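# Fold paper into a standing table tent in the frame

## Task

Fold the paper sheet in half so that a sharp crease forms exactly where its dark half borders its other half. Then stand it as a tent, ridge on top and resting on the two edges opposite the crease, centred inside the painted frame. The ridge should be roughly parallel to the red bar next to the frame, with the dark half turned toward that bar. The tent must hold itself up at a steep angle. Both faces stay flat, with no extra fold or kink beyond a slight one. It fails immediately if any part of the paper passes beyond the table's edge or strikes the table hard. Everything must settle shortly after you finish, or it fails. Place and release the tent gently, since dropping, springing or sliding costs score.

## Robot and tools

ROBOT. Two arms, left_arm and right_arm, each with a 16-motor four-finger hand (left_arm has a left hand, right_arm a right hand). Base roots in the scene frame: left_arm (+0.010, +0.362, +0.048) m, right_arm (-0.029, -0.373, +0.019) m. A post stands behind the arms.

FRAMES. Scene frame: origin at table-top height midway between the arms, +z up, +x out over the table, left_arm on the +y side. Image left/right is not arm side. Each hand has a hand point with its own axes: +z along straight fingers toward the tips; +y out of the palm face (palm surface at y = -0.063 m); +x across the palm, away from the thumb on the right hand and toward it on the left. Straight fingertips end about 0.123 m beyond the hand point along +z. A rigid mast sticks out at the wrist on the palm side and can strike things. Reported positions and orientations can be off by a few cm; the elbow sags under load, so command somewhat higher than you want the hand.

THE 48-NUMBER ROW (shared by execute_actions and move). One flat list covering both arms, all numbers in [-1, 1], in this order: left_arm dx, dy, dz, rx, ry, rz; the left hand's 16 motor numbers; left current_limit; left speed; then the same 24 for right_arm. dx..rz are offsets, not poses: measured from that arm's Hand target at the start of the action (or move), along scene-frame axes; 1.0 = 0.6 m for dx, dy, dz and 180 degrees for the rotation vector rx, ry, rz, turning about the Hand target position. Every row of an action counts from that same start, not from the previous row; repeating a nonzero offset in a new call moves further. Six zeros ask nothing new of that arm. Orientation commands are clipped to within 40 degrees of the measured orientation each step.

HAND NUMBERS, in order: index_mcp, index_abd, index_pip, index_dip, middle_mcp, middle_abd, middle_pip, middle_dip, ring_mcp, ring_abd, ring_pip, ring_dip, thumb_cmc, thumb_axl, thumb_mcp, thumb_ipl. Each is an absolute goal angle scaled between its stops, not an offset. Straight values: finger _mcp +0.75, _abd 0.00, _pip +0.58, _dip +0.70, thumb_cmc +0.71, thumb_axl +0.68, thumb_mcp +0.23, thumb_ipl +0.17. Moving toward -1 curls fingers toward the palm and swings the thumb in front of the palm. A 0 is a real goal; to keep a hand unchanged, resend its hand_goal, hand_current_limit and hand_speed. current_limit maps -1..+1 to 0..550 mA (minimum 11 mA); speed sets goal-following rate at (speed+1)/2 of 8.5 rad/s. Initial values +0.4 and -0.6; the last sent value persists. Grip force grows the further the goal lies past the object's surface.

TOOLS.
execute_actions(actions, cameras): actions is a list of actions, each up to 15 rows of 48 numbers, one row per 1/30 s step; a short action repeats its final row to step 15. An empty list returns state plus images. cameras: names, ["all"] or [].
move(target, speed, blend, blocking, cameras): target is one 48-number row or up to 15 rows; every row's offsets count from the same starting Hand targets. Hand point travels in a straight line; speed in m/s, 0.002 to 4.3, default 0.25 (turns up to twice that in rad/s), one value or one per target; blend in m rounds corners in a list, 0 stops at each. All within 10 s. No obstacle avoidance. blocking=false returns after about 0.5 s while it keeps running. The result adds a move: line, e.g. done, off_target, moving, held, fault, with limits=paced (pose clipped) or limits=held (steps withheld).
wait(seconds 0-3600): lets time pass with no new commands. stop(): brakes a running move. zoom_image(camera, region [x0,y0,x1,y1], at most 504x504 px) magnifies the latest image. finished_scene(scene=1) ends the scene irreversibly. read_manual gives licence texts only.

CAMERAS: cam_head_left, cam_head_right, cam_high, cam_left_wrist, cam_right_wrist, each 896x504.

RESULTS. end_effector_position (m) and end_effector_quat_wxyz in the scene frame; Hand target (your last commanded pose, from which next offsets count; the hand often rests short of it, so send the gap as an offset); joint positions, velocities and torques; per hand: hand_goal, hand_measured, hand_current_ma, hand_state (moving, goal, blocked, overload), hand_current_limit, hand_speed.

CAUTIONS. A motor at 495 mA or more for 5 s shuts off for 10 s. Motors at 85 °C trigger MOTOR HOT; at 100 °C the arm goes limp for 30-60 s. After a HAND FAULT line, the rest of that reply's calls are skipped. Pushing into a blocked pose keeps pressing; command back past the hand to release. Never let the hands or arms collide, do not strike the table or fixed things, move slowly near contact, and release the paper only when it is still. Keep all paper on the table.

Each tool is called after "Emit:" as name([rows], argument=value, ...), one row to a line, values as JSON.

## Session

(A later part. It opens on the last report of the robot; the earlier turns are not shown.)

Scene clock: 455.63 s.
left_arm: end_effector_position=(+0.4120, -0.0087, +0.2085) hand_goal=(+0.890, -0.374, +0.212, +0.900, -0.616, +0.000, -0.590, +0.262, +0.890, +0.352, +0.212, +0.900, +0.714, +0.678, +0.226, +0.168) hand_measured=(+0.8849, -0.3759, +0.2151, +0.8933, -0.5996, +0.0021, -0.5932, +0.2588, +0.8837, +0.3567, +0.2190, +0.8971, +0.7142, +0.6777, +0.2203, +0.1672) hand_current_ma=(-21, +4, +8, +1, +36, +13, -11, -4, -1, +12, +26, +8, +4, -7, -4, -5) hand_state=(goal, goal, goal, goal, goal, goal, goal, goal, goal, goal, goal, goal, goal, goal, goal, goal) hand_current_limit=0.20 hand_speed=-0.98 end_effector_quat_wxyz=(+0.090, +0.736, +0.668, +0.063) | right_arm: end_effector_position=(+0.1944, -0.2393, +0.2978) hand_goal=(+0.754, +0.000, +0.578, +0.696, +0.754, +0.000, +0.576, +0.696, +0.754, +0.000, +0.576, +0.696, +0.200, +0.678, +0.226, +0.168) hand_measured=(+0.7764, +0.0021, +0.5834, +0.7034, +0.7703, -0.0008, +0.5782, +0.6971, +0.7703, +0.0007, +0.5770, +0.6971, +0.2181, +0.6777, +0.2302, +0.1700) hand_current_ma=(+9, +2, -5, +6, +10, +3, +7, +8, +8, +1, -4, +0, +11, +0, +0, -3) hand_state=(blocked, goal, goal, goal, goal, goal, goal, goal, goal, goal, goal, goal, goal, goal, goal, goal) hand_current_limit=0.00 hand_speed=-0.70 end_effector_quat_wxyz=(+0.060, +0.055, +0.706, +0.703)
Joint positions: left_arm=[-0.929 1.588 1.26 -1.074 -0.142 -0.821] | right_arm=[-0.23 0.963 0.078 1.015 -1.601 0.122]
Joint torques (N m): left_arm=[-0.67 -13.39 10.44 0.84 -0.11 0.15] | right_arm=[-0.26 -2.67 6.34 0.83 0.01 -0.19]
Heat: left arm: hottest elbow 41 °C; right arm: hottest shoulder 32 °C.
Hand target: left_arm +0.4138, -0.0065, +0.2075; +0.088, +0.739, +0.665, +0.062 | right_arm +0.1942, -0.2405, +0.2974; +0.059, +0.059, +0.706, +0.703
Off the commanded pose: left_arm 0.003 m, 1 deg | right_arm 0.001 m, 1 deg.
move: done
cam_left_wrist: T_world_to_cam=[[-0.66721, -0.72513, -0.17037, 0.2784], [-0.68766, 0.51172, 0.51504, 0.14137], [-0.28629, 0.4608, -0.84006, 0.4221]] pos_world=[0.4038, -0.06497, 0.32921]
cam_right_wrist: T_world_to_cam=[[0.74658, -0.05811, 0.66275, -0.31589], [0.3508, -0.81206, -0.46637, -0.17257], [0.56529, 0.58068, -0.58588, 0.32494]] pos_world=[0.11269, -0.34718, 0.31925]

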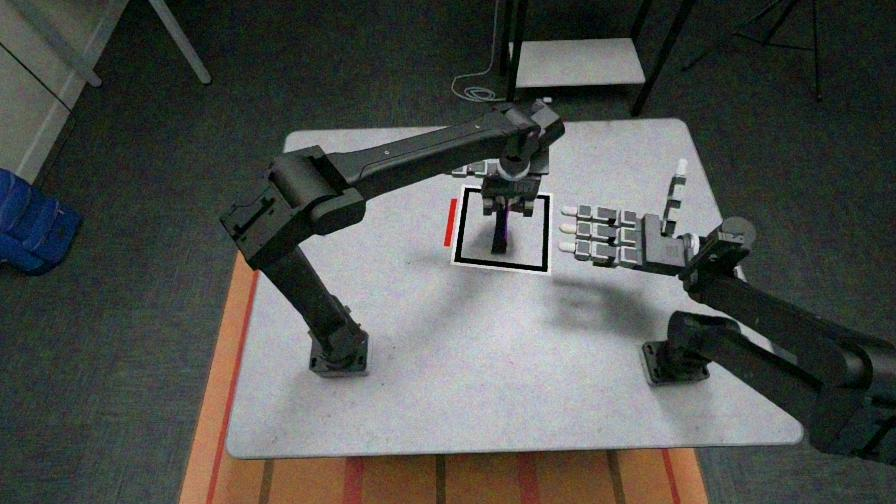

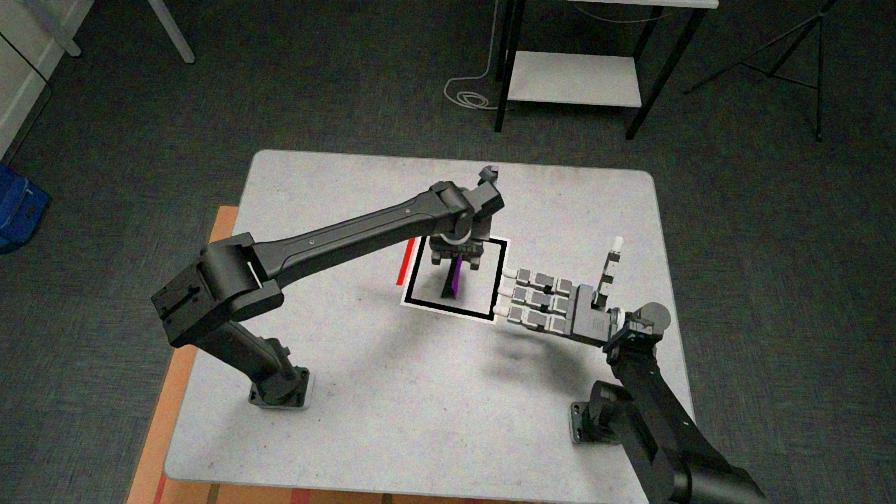

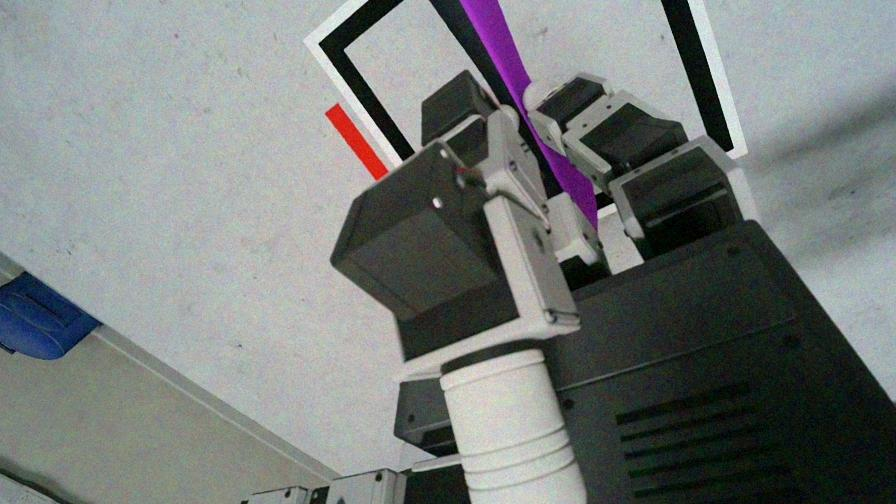

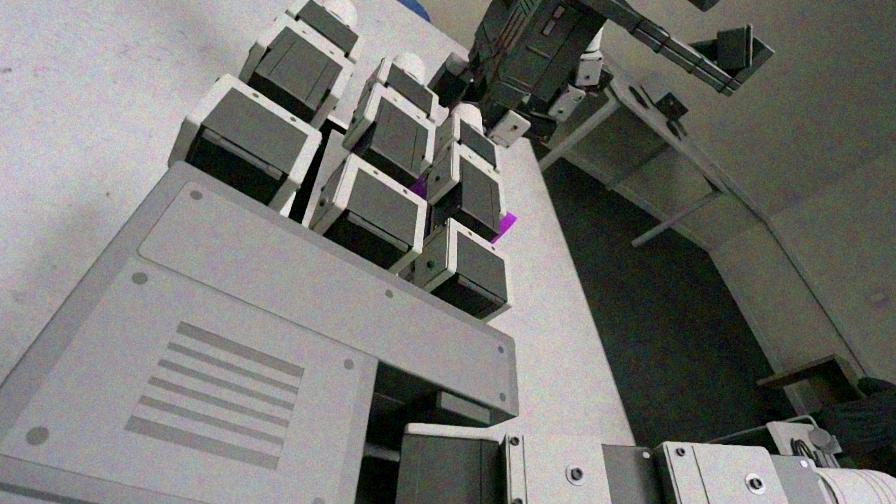

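Emit:
move(target=[0.0,0.0085,0.0067,0,0,0,0.890,-0.375,0.212,0.899,-0.616,0,-0.591,0.261,0.890,0.352,0.212,0.899,0.714,0.678,0.226,0.168,0.2,-0.985,0,0,0,0,0,0,0.754,0.0,0.577,0.696,0.754,0,0.576,0.696,0.754,0,0.576,0.696,0.2,0.678,0.226,0.168,0.0,-0.7], speed=0.01, cameras=["cam_head_left", "cam_high", "cam_left_wrist"])

Emit:
zoom_image(camera="cam_high", region=[425, 230, 485, 310])

Emit:
zoom_image(camera="cam_head_left", region=[480, 190, 530, 265])

Emit:
zoom_image(camera="cam_left_wrist", region=[400, 0, 660, 280])

Scene clock: 457.60 s.
left_arm: end_effector_position=(+0.4130, -0.0050, +0.2087) hand_goal=(+0.890, -0.374, +0.212, +0.900, -0.616, +0.000, -0.590, +0.262, +0.890, +0.352, +0.212, +0.900, +0.714, +0.678, +0.226, +0.168) hand_measured=(+0.8849, -0.3759, +0.2151, +0.8945, -0.5984, +0.0021, -0.5932, +0.2588, +0.8837, +0.3552, +0.2190, +0.8984, +0.7142, +0.6777, +0.2203, +0.1672) hand_current_ma=(-7, -3, +23, +9, +36, -3, -5, -7, -9, +12, +19, +8, -1, -2, -21, +8) hand_state=(goal, goal, goal, goal, goal, goal, goal, goal, goal, goal, goal, goal, goal, goal, goal, goal) hand_current_limit=0.20 hand_speed=-0.98 end_effector_quat_wxyz=(+0.090, +0.736, +0.668, +0.063) | right_arm: end_effector_position=(+0.1944, -0.2393, +0.2978) hand_goal=(+0.754, +0.000, +0.578, +0.696, +0.754, +0.000, +0.576, +0.696, +0.754, +0.000, +0.576, +0.696, +0.200, +0.678, +0.226, +0.168) hand_measured=(+0.7764, +0.0021, +0.5821, +0.7034, +0.7703, -0.0008, +0.5795, +0.6971, +0.7703, +0.0007, +0.5757, +0.6971, +0.2181, +0.6777, +0.2311, +0.1700) hand_current_ma=(+10, -1, -8, +5, +10, +1, +3, +7, +8, -5, -4, -2, +10, +1, -3, -3) hand_state=(blocked, goal, goal, goal, goal, goal, goal, goal, goal, goal, goal, goal, goal, goal, goal, goal) hand_current_limit=0.00 hand_speed=-0.70 end_effector_quat_wxyz=(+0.060, +0.055, +0.706, +0.703)
Joint positions: left_arm=[-0.922 1.582 1.254 -1.074 -0.141 -0.814] | right_arm=[-0.23 0.963 0.078 1.015 -1.601 0.122]
Joint torques (N m): left_arm=[-0.73 -13.98 10.41 0.57 -0.12 0.11] | right_arm=[-0.15 -2.49 6.27 0.76 0.02 -0.19]
Heat: left arm: hottest elbow 41 °C; right arm: hottest shoulder 32 °C.
Hand target: left_arm +0.4137, -0.0015, +0.2114; +0.088, +0.739, +0.665, +0.062 | right_arm +0.1942, -0.2405, +0.2974; +0.059, +0.059, +0.706, +0.703
Off the commanded pose: left_arm 0.005 m, 0 deg | right_arm 0.001 m, 1 deg.
move: done
cam_left_wrist: T_world_to_cam=[[-0.66738, -0.72494, -0.1705, 0.28187], [-0.68719, 0.51123, 0.51616, 0.13976], [-0.28702, 0.46164, -0.83935, 0.42103]] pos_world=[0.405, -0.06147, 0.32932]

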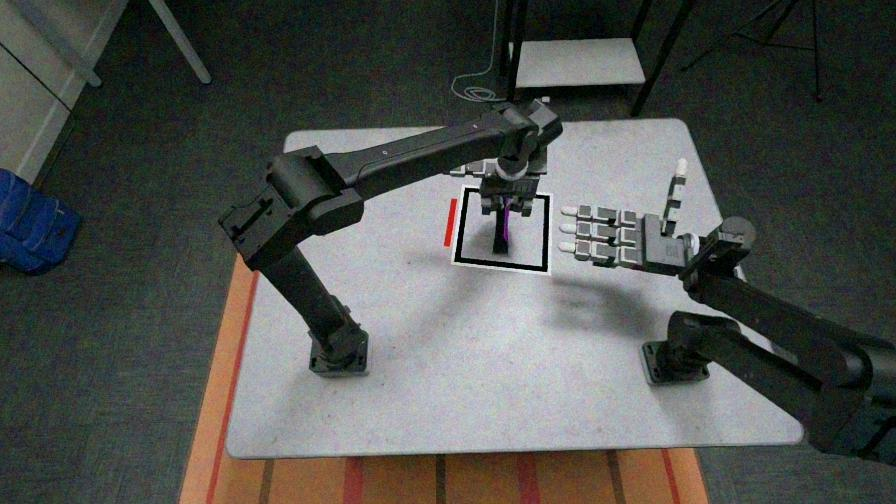

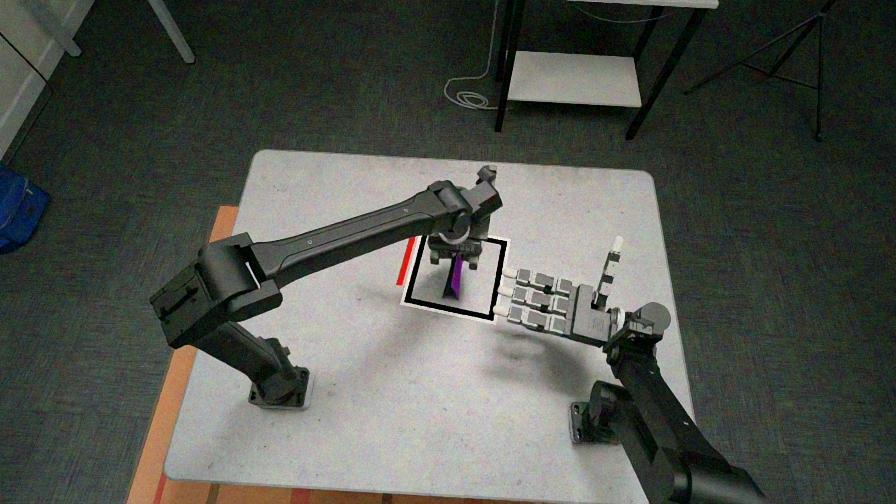

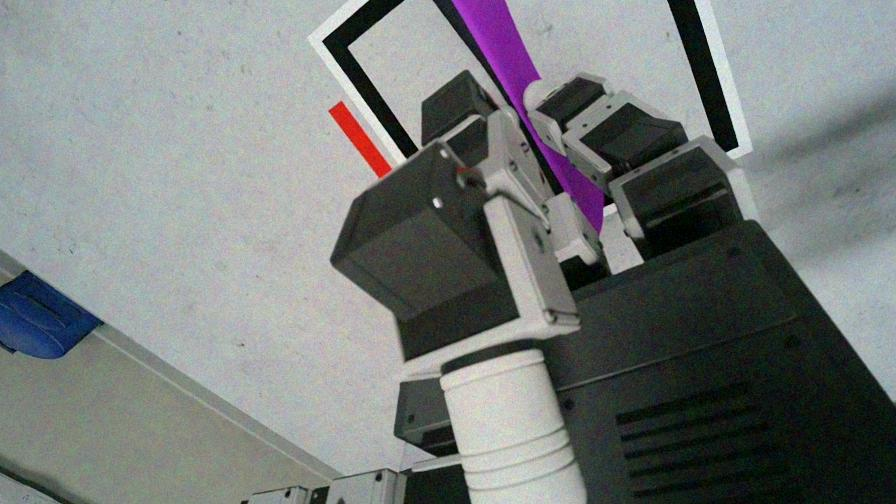

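Scaled by 6.300 from the camera's image (finer frame: 1280x720).

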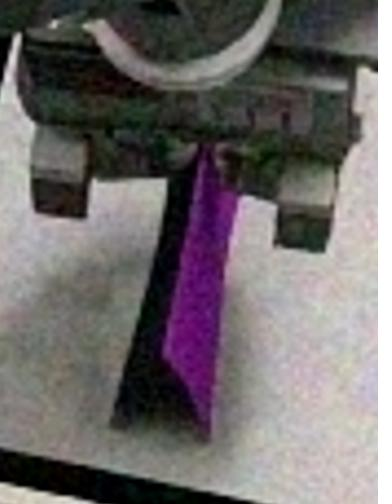

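Scaled by 6.720 from the camera's image (finer frame: 1280x720).

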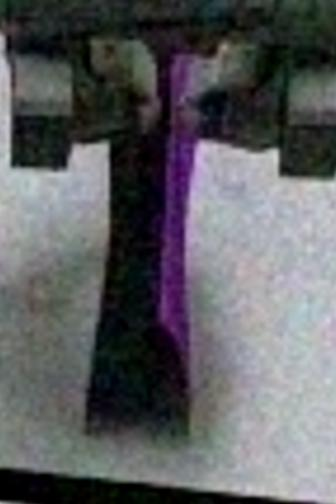

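Scaled by 1.800 from the camera's image (finer frame: 1280x720).

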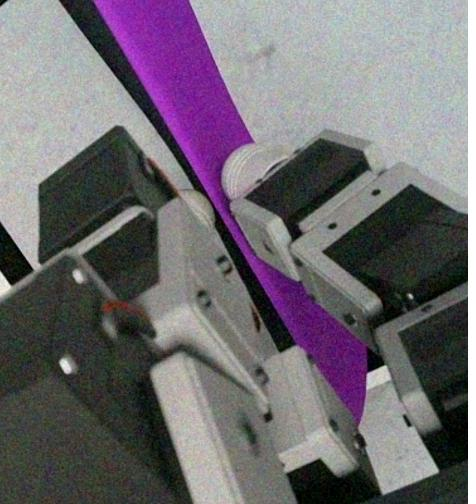

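Emit:
move(target=[0,0,0,0,0,0,0.890,-0.350,0.212,0.899,-0.616,0,-0.591,0.261,0.890,0.332,0.212,0.899,0.714,0.678,0.226,0.168,0.2,-0.985,0,0,0,0,0,0,0.754,0.0,0.577,0.696,0.754,0,0.576,0.696,0.754,0,0.576,0.696,0.2,0.678,0.226,0.168,0.0,-0.7], speed=0.01, cameras=["cam_head_left", "cam_high", "cam_left_wrist"])

Emit:
zoom_image(camera="cam_high", region=[425, 230, 485, 310])

Emit:
zoom_image(camera="cam_head_left", region=[480, 190, 530, 265])

Emit:
zoom_image(camera="cam_left_wrist", region=[400, 0, 660, 280])

Scene clock: 458.60 s.
left_arm: end_effector_position=(+0.4130, -0.0050, +0.2087) hand_goal=(+0.890, -0.350, +0.212, +0.900, -0.616, +0.000, -0.590, +0.262, +0.890, +0.332, +0.212, +0.900, +0.714, +0.678, +0.226, +0.168) hand_measured=(+0.8849, -0.3539, +0.2138, +0.8945, -0.5984, +0.0021, -0.5932, +0.2588, +0.8837, +0.3362, +0.2190, +0.8984, +0.7142, +0.6767, +0.2203, +0.1672) hand_current_ma=(-17, -9, +12, -1, +28, +6, -2, -13, -10, +17, +14, +10, +5, -12, -15, +8) hand_state=(goal, goal, goal, goal, goal, goal, goal, goal, goal, goal, goal, goal, goal, goal, goal, goal) hand_current_limit=0.20 hand_speed=-0.98 end_effector_quat_wxyz=(+0.090, +0.736, +0.668, +0.063) | right_arm: end_effector_position=(+0.1944, -0.2393, +0.2978) hand_goal=(+0.754, +0.000, +0.578, +0.696, +0.754, +0.000, +0.576, +0.696, +0.754, +0.000, +0.576, +0.696, +0.200, +0.678, +0.226, +0.168) hand_measured=(+0.7764, +0.0007, +0.5834, +0.7034, +0.7716, -0.0008, +0.5795, +0.6958, +0.7703, +0.0007, +0.5770, +0.6971, +0.2181, +0.6777, +0.2302, +0.1700) hand_current_ma=(+11, +0, -6, +5, +10, +4, +0, +8, +6, -5, -4, -3, +8, -4, +2, -4) hand_state=(blocked, goal, goal, goal, goal, goal, goal, goal, goal, goal, goal, goal, goal, goal, goal, goal) hand_current_limit=0.00 hand_speed=-0.70 end_effector_quat_wxyz=(+0.060, +0.055, +0.706, +0.703)
Joint positions: left_arm=[-0.922 1.582 1.254 -1.074 -0.141 -0.814] | right_arm=[-0.23 0.963 0.078 1.015 -1.601 0.122]
Joint torques (N m): left_arm=[-0.73 -13.92 10.48 0.58 -0.11 0.15] | right_arm=[0.09 -2.08 6.32 0.88 0.01 -0.18]
Heat: left arm: hottest elbow 41 °C; right arm: hottest shoulder 32 °C.
Hand target: left_arm +0.4138, -0.0014, +0.2114; +0.088, +0.739, +0.665, +0.062 | right_arm +0.1942, -0.2405, +0.2974; +0.059, +0.059, +0.706, +0.703
Off the commanded pose: left_arm 0.005 m, 0 deg | right_arm 0.001 m, 1 deg.
move: done
cam_left_wrist: T_world_to_cam=[[-0.66738, -0.72494, -0.1705, 0.28187], [-0.68719, 0.51123, 0.51616, 0.13976], [-0.28702, 0.46164, -0.83935, 0.42103]] pos_world=[0.405, -0.06147, 0.32932]

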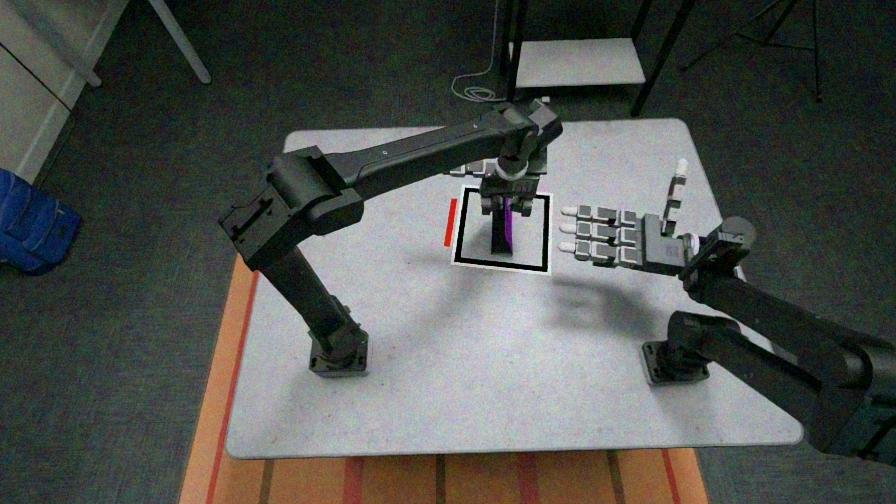

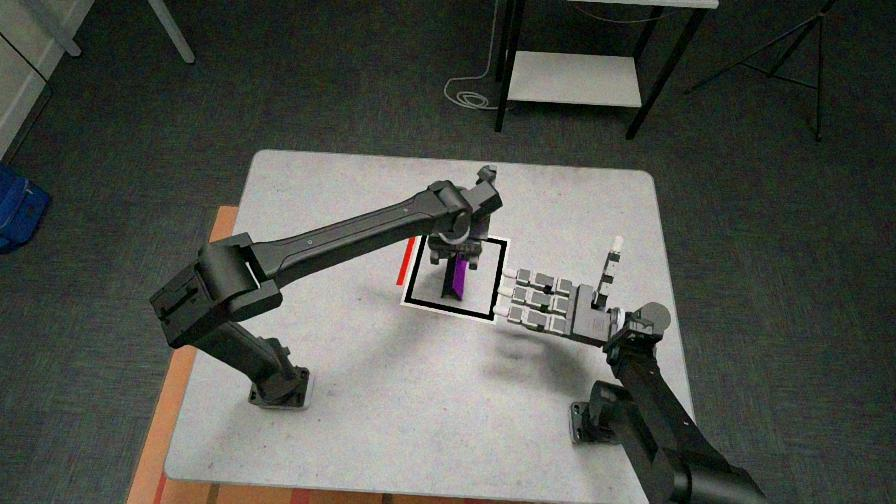

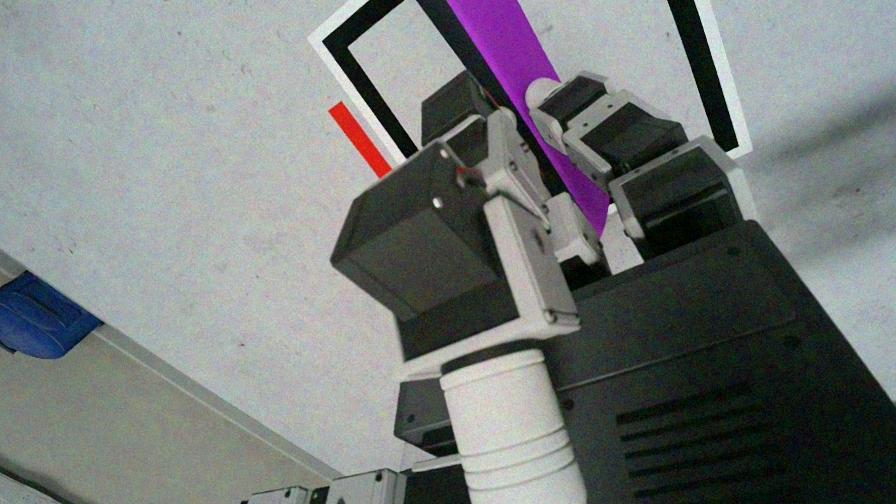

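Scaled by 6.300 from the camera's image (finer frame: 1280x720).

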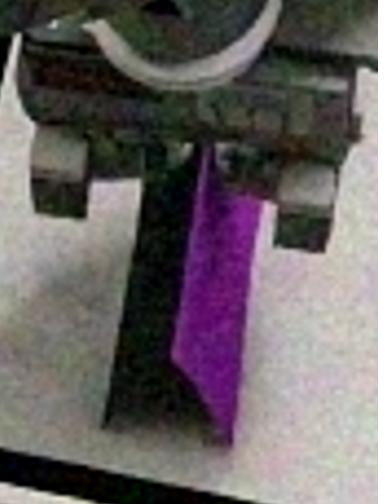

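Scaled by 6.720 from the camera's image (finer frame: 1280x720).

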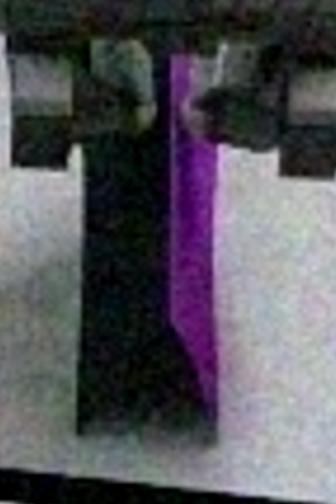

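Scaled by 1.800 from the camera's image (finer frame: 1280x720).

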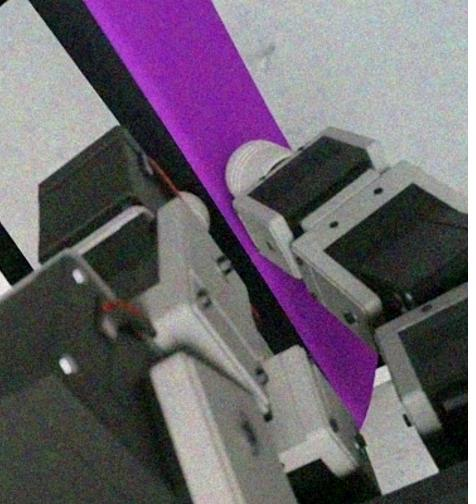

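Emit:
move(target=[0,0,0,0,0,0,0.890,-0.325,0.212,0.899,-0.616,0,-0.591,0.261,0.890,0.307,0.212,0.899,0.714,0.678,0.226,0.168,0.2,-0.985,0,0,0,0,0,0,0.754,0.0,0.577,0.696,0.754,0,0.576,0.696,0.754,0,0.576,0.696,0.2,0.678,0.226,0.168,0.0,-0.7], speed=0.01, cameras=["cam_head_left", "cam_high", "cam_left_wrist"])

Emit:
zoom_image(camera="cam_high", region=[425, 230, 485, 310])

Emit:
zoom_image(camera="cam_head_left", region=[480, 190, 530, 265])

Emit:
zoom_image(camera="cam_left_wrist", region=[400, 0, 660, 280])

Scene clock: 459.73 s.
left_arm: end_effector_position=(+0.4130, -0.0050, +0.2087) hand_goal=(+0.890, -0.324, +0.212, +0.900, -0.616, +0.000, -0.590, +0.262, +0.890, +0.308, +0.212, +0.900, +0.714, +0.678, +0.226, +0.168) hand_measured=(+0.8837, -0.3275, +0.2151, +0.8945, -0.5984, +0.0007, -0.5932, +0.2588, +0.8837, +0.3142, +0.2190, +0.8984, +0.7142, +0.6777, +0.2203, +0.1672) hand_current_ma=(-17, -8, +9, +1, +30, +10, -6, -11, +1, +13, +23, +4, +8, -15, -25, -3) hand_state=(goal, goal, goal, goal, goal, goal, goal, goal, goal, goal, goal, goal, goal, goal, goal, goal) hand_current_limit=0.20 hand_speed=-0.98 end_effector_quat_wxyz=(+0.090, +0.736, +0.668, +0.063) | right_arm: end_effector_position=(+0.1944, -0.2393, +0.2978) hand_goal=(+0.754, +0.000, +0.578, +0.696, +0.754, +0.000, +0.576, +0.696, +0.754, +0.000, +0.576, +0.696, +0.200, +0.678, +0.226, +0.168) hand_measured=(+0.7764, +0.0021, +0.5821, +0.7034, +0.7703, +0.0007, +0.5782, +0.6958, +0.7703, +0.0007, +0.5770, +0.6971, +0.2181, +0.6788, +0.2311, +0.1700) hand_current_ma=(+12, +0, -8, +2, +11, +1, +5, +7, +1, -5, -2, -4, +6, +1, +2, +1) hand_state=(blocked, goal, goal, goal, goal, goal, goal, goal, goal, goal, goal, goal, goal, goal, goal, goal) hand_current_limit=0.00 hand_speed=-0.70 end_effector_quat_wxyz=(+0.060, +0.055, +0.706, +0.703)
Joint positions: left_arm=[-0.922 1.582 1.254 -1.074 -0.141 -0.814] | right_arm=[-0.23 0.963 0.078 1.015 -1.601 0.122]
Joint torques (N m): left_arm=[-0.73 -13.92 10.48 0.57 -0.11 0.15] | right_arm=[0.03 -2.32 6.23 0.84 0.04 -0.18]
Heat: left arm: hottest elbow 40 °C; right arm: hottest shoulder 32 °C.
Hand target: left_arm +0.4138, -0.0014, +0.2114; +0.088, +0.739, +0.665, +0.062 | right_arm +0.1942, -0.2405, +0.2974; +0.059, +0.059, +0.706, +0.703
Off the commanded pose: left_arm 0.005 m, 0 deg | right_arm 0.001 m, 1 deg.
move: done
cam_left_wrist: T_world_to_cam=[[-0.66738, -0.72494, -0.1705, 0.28187], [-0.68719, 0.51123, 0.51616, 0.13976], [-0.28702, 0.46164, -0.83935, 0.42103]] pos_world=[0.405, -0.06147, 0.32932]

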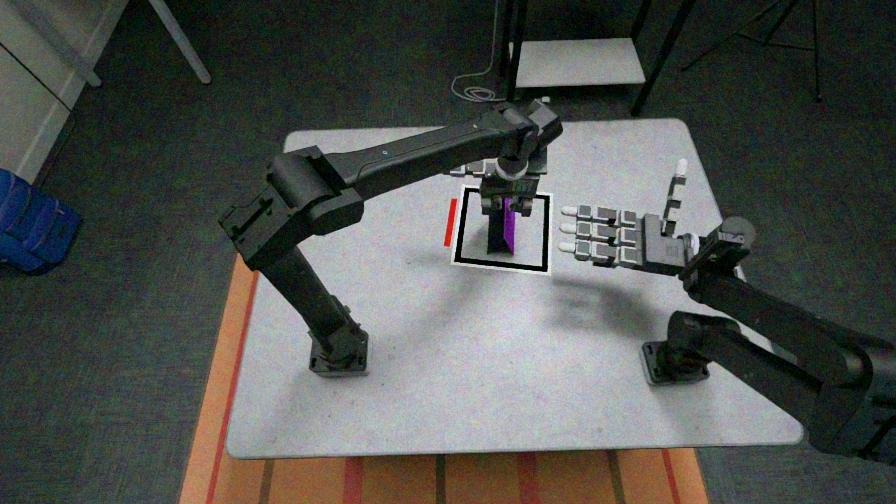

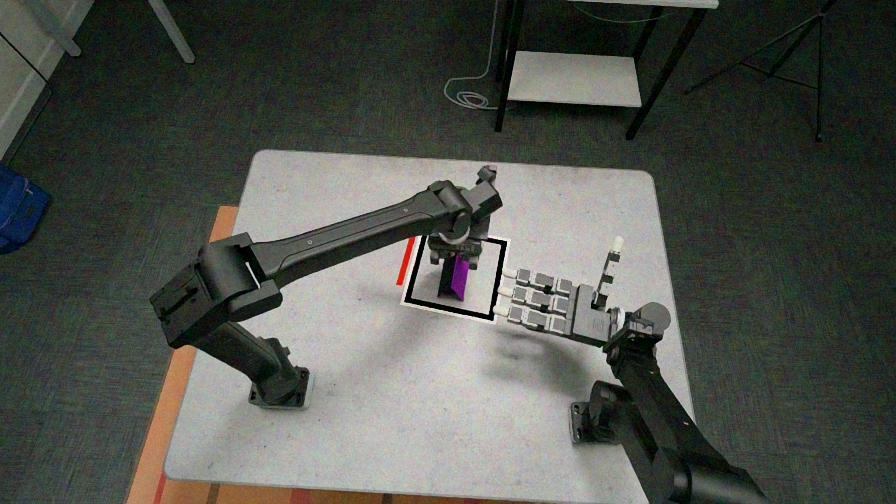

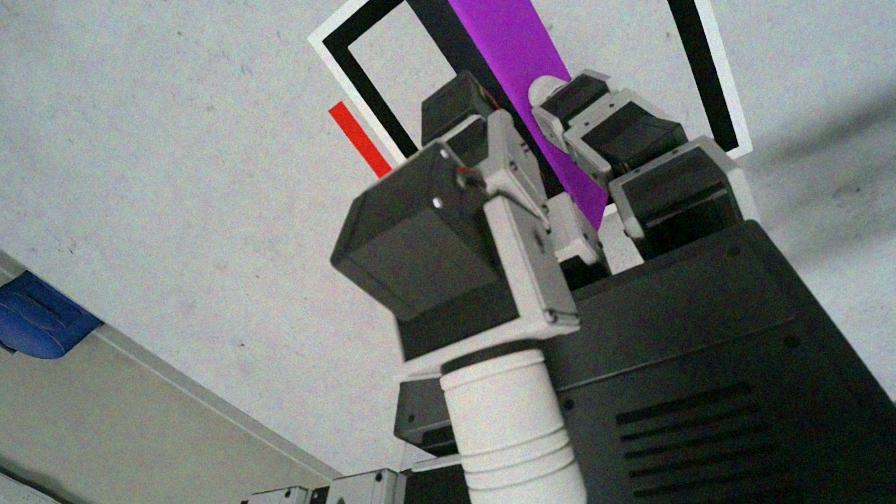

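Scaled by 6.300 from the camera's image (finer frame: 1280x720).

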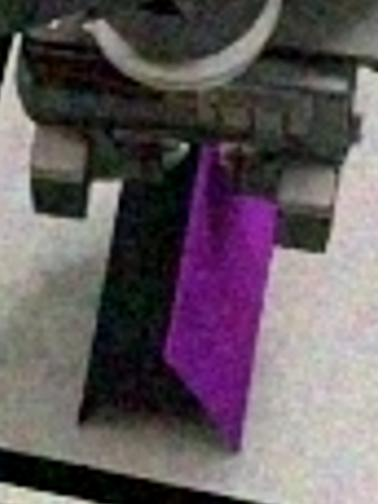

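Scaled by 6.720 from the camera's image (finer frame: 1280x720).

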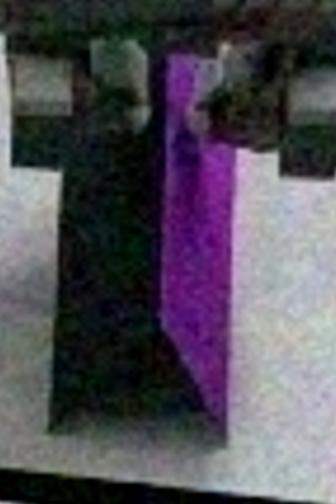

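Scaled by 1.800 from the camera's image (finer frame: 1280x720).

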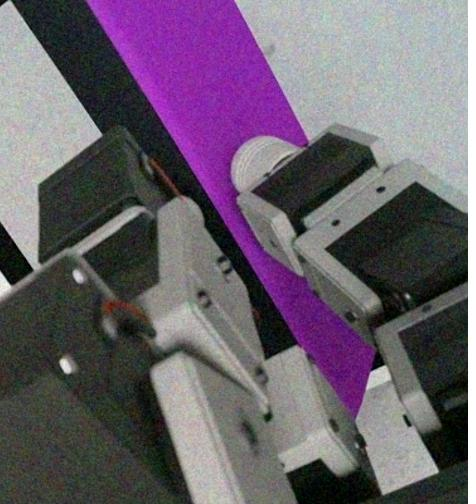

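Emit:
move(target=[0,0,0,0,0,0,0.890,-0.295,0.212,0.899,-0.616,0,-0.591,0.261,0.890,0.277,0.212,0.899,0.714,0.678,0.226,0.168,0.2,-0.985,0,0,0,0,0,0,0.754,0.0,0.577,0.696,0.754,0,0.576,0.696,0.754,0,0.576,0.696,0.2,0.678,0.226,0.168,0.0,-0.7], speed=0.01, cameras=["cam_head_left", "cam_high", "cam_left_wrist"])

Emit:
zoom_image(camera="cam_high", region=[425, 230, 485, 310])

Emit:
zoom_image(camera="cam_head_left", region=[480, 190, 530, 265])

Emit:
zoom_image(camera="cam_left_wrist", region=[400, 0, 660, 280])

Scene clock: 461.07 s.
left_arm: end_effector_position=(+0.4130, -0.0050, +0.2087) hand_goal=(+0.890, -0.294, +0.212, +0.900, -0.616, +0.000, -0.590, +0.262, +0.890, +0.278, +0.212, +0.900, +0.714, +0.678, +0.226, +0.168) hand_measured=(+0.8837, -0.2982, +0.2151, +0.8945, -0.5984, +0.0021, -0.5945, +0.2588, +0.8837, +0.2849, +0.2203, +0.8984, +0.7142, +0.6777, +0.2203, +0.1681) hand_current_ma=(-14, +12, +13, -1, +25, +4, +1, -5, +1, +12, +18, +10, +10, +2, -10, +0) hand_state=(goal, goal, goal, goal, goal, goal, goal, goal, goal, goal, goal, goal, goal, goal, goal, goal) hand_current_limit=0.20 hand_speed=-0.98 end_effector_quat_wxyz=(+0.090, +0.736, +0.668, +0.063) | right_arm: end_effector_position=(+0.1944, -0.2393, +0.2978) hand_goal=(+0.754, +0.000, +0.578, +0.696, +0.754, +0.000, +0.576, +0.696, +0.754, +0.000, +0.576, +0.696, +0.200, +0.678, +0.226, +0.168) hand_measured=(+0.7764, +0.0021, +0.5834, +0.7034, +0.7703, -0.0008, +0.5795, +0.6958, +0.7703, +0.0007, +0.5770, +0.6971, +0.2181, +0.6777, +0.2302, +0.1700) hand_current_ma=(+9, +4, -8, +7, +10, +8, +4, +11, +4, -5, +0, -1, +4, +4, +0, +1) hand_state=(blocked, goal, goal, goal, goal, goal, goal, goal, goal, goal, goal, goal, goal, goal, goal, goal) hand_current_limit=0.00 hand_speed=-0.70 end_effector_quat_wxyz=(+0.060, +0.055, +0.706, +0.703)
Joint positions: left_arm=[-0.922 1.582 1.254 -1.074 -0.141 -0.814] | right_arm=[-0.23 0.963 0.078 1.015 -1.601 0.122]
Joint torques (N m): left_arm=[-0.67 -13.98 10.48 0.57 -0.11 0.15] | right_arm=[-0.15 -2.26 6.16 0.91 0.02 -0.19]
Heat: left arm: hottest elbow 40 °C; right arm: hottest shoulder 32 °C.
Hand target: left_arm +0.4138, -0.0014, +0.2114; +0.088, +0.739, +0.665, +0.062 | right_arm +0.1942, -0.2405, +0.2974; +0.059, +0.059, +0.706, +0.703
Off the commanded pose: left_arm 0.005 m, 0 deg | right_arm 0.001 m, 1 deg.
move: done
cam_left_wrist: T_world_to_cam=[[-0.66738, -0.72494, -0.1705, 0.28187], [-0.68719, 0.51123, 0.51616, 0.13976], [-0.28702, 0.46164, -0.83935, 0.42103]] pos_world=[0.405, -0.06147, 0.32932]

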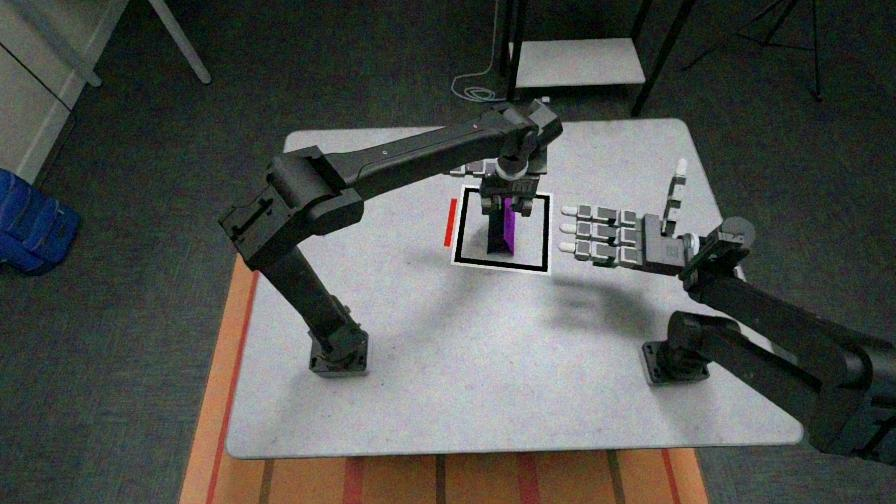

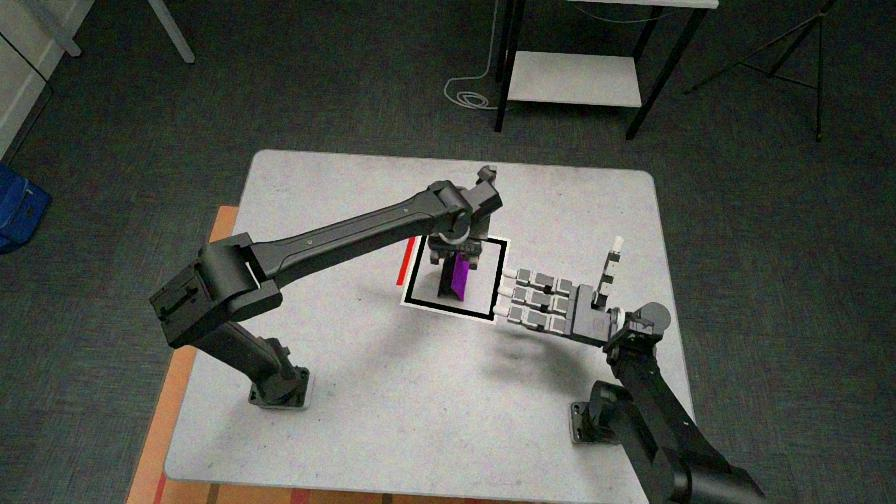

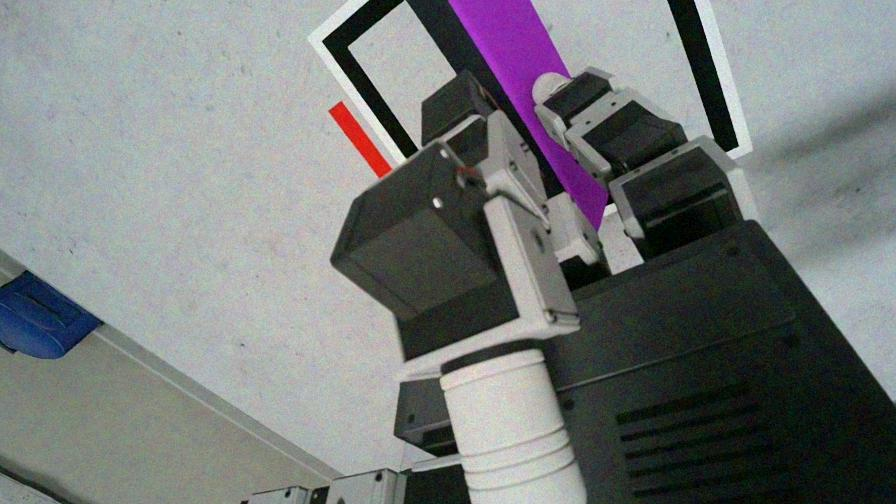

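Scaled by 6.300 from the camera's image (finer frame: 1280x720).

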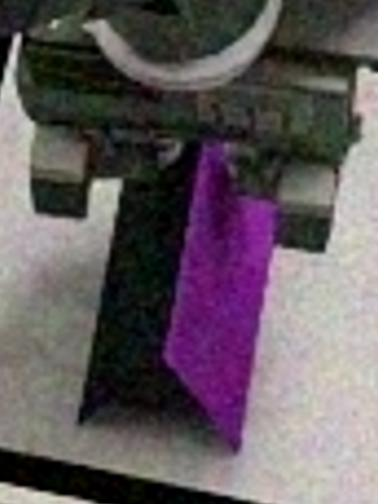

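Scaled by 6.720 from the camera's image (finer frame: 1280x720).

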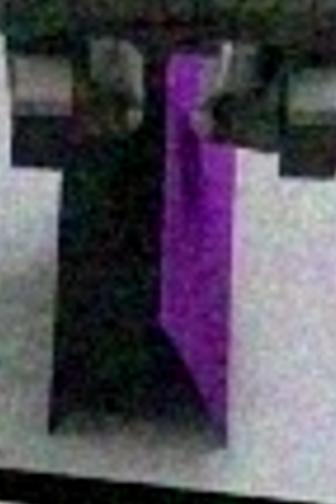

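Scaled by 1.800 from the camera's image (finer frame: 1280x720).

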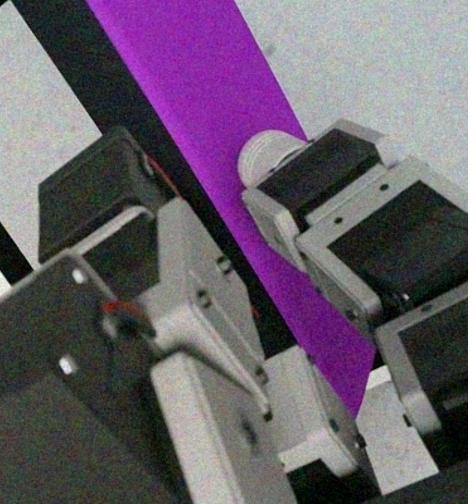

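Emit:
move(target=[0,0,0,0,0,0,0.890,-0.15,0.212,0.899,-0.616,0,-0.591,0.261,0.890,0.15,0.212,0.899,0.714,0.678,0.226,0.168,0.2,-0.975,0,0,0,0,0,0,0.754,0.0,0.577,0.696,0.754,0,0.576,0.696,0.754,0,0.576,0.696,0.2,0.678,0.226,0.168,0.0,-0.7], speed=0.01, cameras=["cam_head_left", "cam_high", "cam_left_wrist", "cam_right_wrist"])

Emit:
zoom_image(camera="cam_high", region=[425, 230, 485, 310])

Emit:
zoom_image(camera="cam_left_wrist", region=[400, 0, 660, 280])

Emit:
zoom_image(camera="cam_right_wrist", region=[290, 60, 580, 290])

Scene clock: 463.60 s.
left_arm: end_effector_position=(+0.4130, -0.0050, +0.2087) hand_goal=(+0.890, -0.150, +0.212, +0.900, -0.616, +0.000, -0.590, +0.262, +0.890, +0.150, +0.212, +0.900, +0.714, +0.678, +0.226, +0.168) hand_measured=(+0.8849, -0.1561, +0.2151, +0.8945, -0.5984, +0.0021, -0.5945, +0.2588, +0.8837, +0.1574, +0.2190, +0.8984, +0.7142, +0.6777, +0.2203, +0.1672) hand_current_ma=(-11, -1, +11, +9, +34, +4, -3, -2, +3, +20, +18, +10, +5, -8, -21, -2) hand_state=(goal, goal, goal, goal, goal, goal, goal, goal, goal, goal, goal, goal, goal, goal, goal, goal) hand_current_limit=0.20 hand_speed=-0.97 end_effector_quat_wxyz=(+0.090, +0.736, +0.668, +0.063) | right_arm: end_effector_position=(+0.1944, -0.2393, +0.2978) hand_goal=(+0.754, +0.000, +0.578, +0.696, +0.754, +0.000, +0.576, +0.696, +0.754, +0.000, +0.576, +0.696, +0.200, +0.678, +0.226, +0.168) hand_measured=(+0.7752, +0.0007, +0.5834, +0.7034, +0.7703, -0.0008, +0.5782, +0.6958, +0.7703, +0.0007, +0.5770, +0.6971, +0.2181, +0.6777, +0.2311, +0.1700) hand_current_ma=(+14, -1, -10, +7, +13, +8, +4, +11, +7, -5, -1, -2, +9, -2, -1, -1) hand_state=(blocked, goal, goal, goal, goal, goal, goal, goal, goal, goal, goal, goal, goal, goal, goal, goal) hand_current_limit=0.00 hand_speed=-0.70 end_effector_quat_wxyz=(+0.060, +0.055, +0.706, +0.703)
Joint positions: left_arm=[-0.922 1.582 1.254 -1.074 -0.141 -0.814] | right_arm=[-0.23 0.963 0.078 1.015 -1.601 0.122]
Joint torques (N m): left_arm=[-0.73 -13.92 10.48 0.57 -0.11 0.15] | right_arm=[-0.15 -2.78 6.38 0.8 -0.01 -0.18]
Heat: left arm: hottest elbow 40 °C; right arm: hottest shoulder 32 °C.
Hand target: left_arm +0.4138, -0.0014, +0.2114; +0.088, +0.739, +0.665, +0.062 | right_arm +0.1942, -0.2405, +0.2974; +0.059, +0.059, +0.706, +0.703
Off the commanded pose: left_arm 0.005 m, 0 deg | right_arm 0.001 m, 1 deg.
move: done
cam_left_wrist: T_world_to_cam=[[-0.66738, -0.72494, -0.1705, 0.28187], [-0.68719, 0.51123, 0.51616, 0.13976], [-0.28702, 0.46164, -0.83935, 0.42103]] pos_world=[0.405, -0.06147, 0.32932]
cam_right_wrist: T_world_to_cam=[[0.74658, -0.05811, 0.66275, -0.31589], [0.3508, -0.81206, -0.46637, -0.17257], [0.56529, 0.58068, -0.58588, 0.32494]] pos_world=[0.11269, -0.34718, 0.31925]

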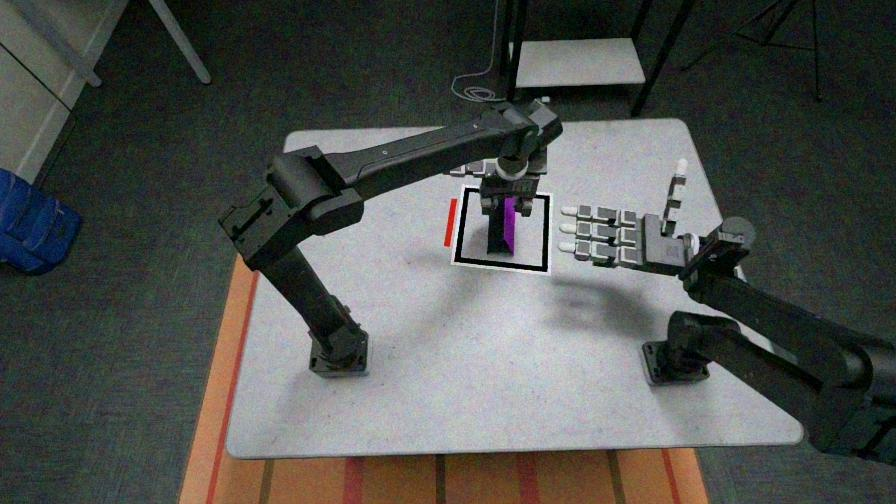

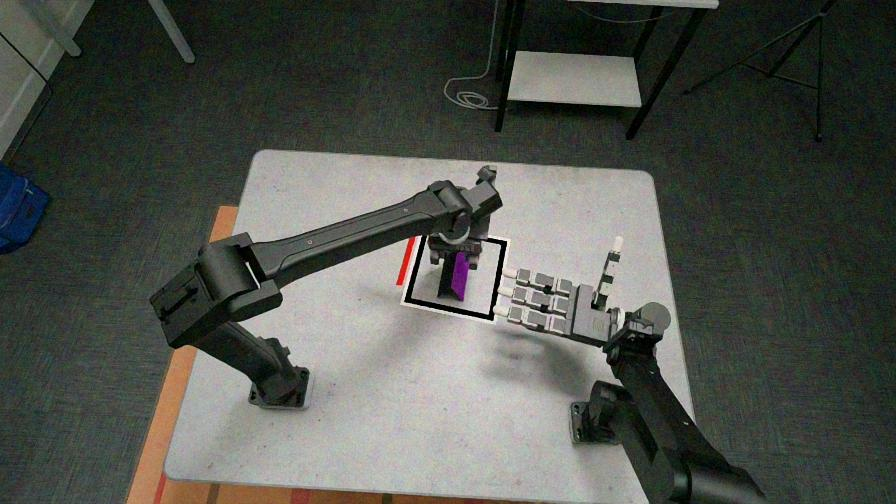

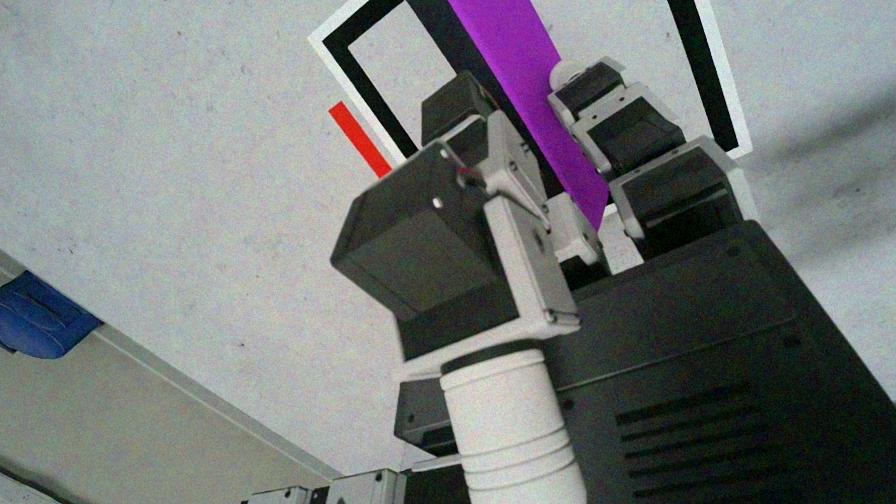

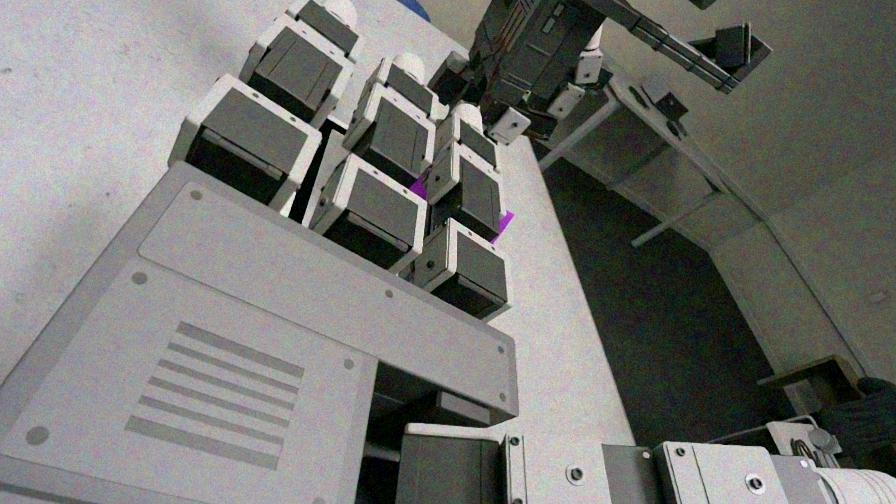

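Scaled by 6.300 from the camera's image (finer frame: 1280x720).

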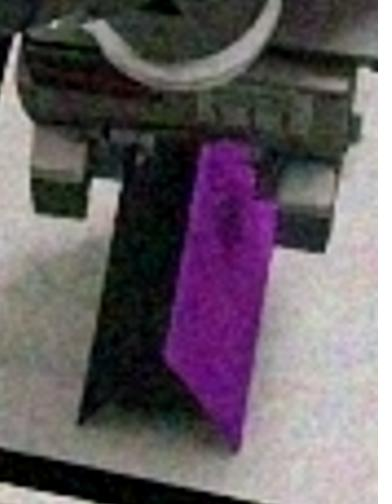

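Scaled by 1.800 from the camera's image (finer frame: 1280x720).

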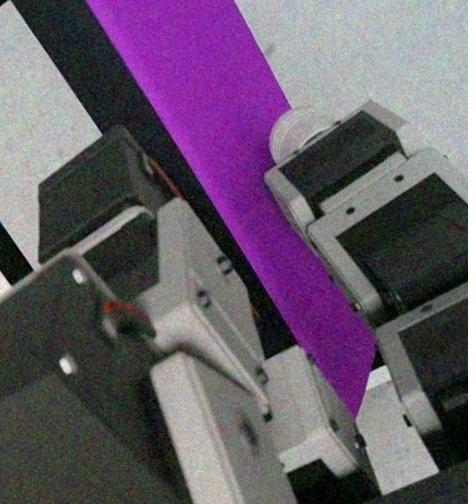

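Scaled by 1.738 from the camera's image (finer frame: 1280x720).

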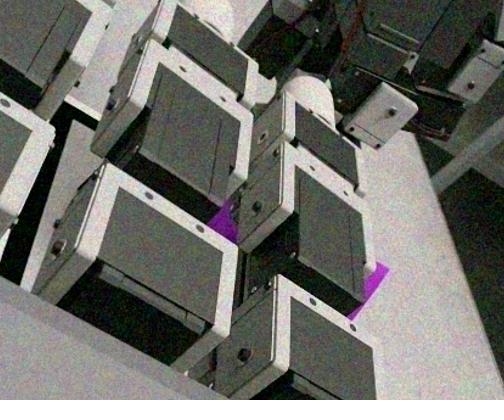

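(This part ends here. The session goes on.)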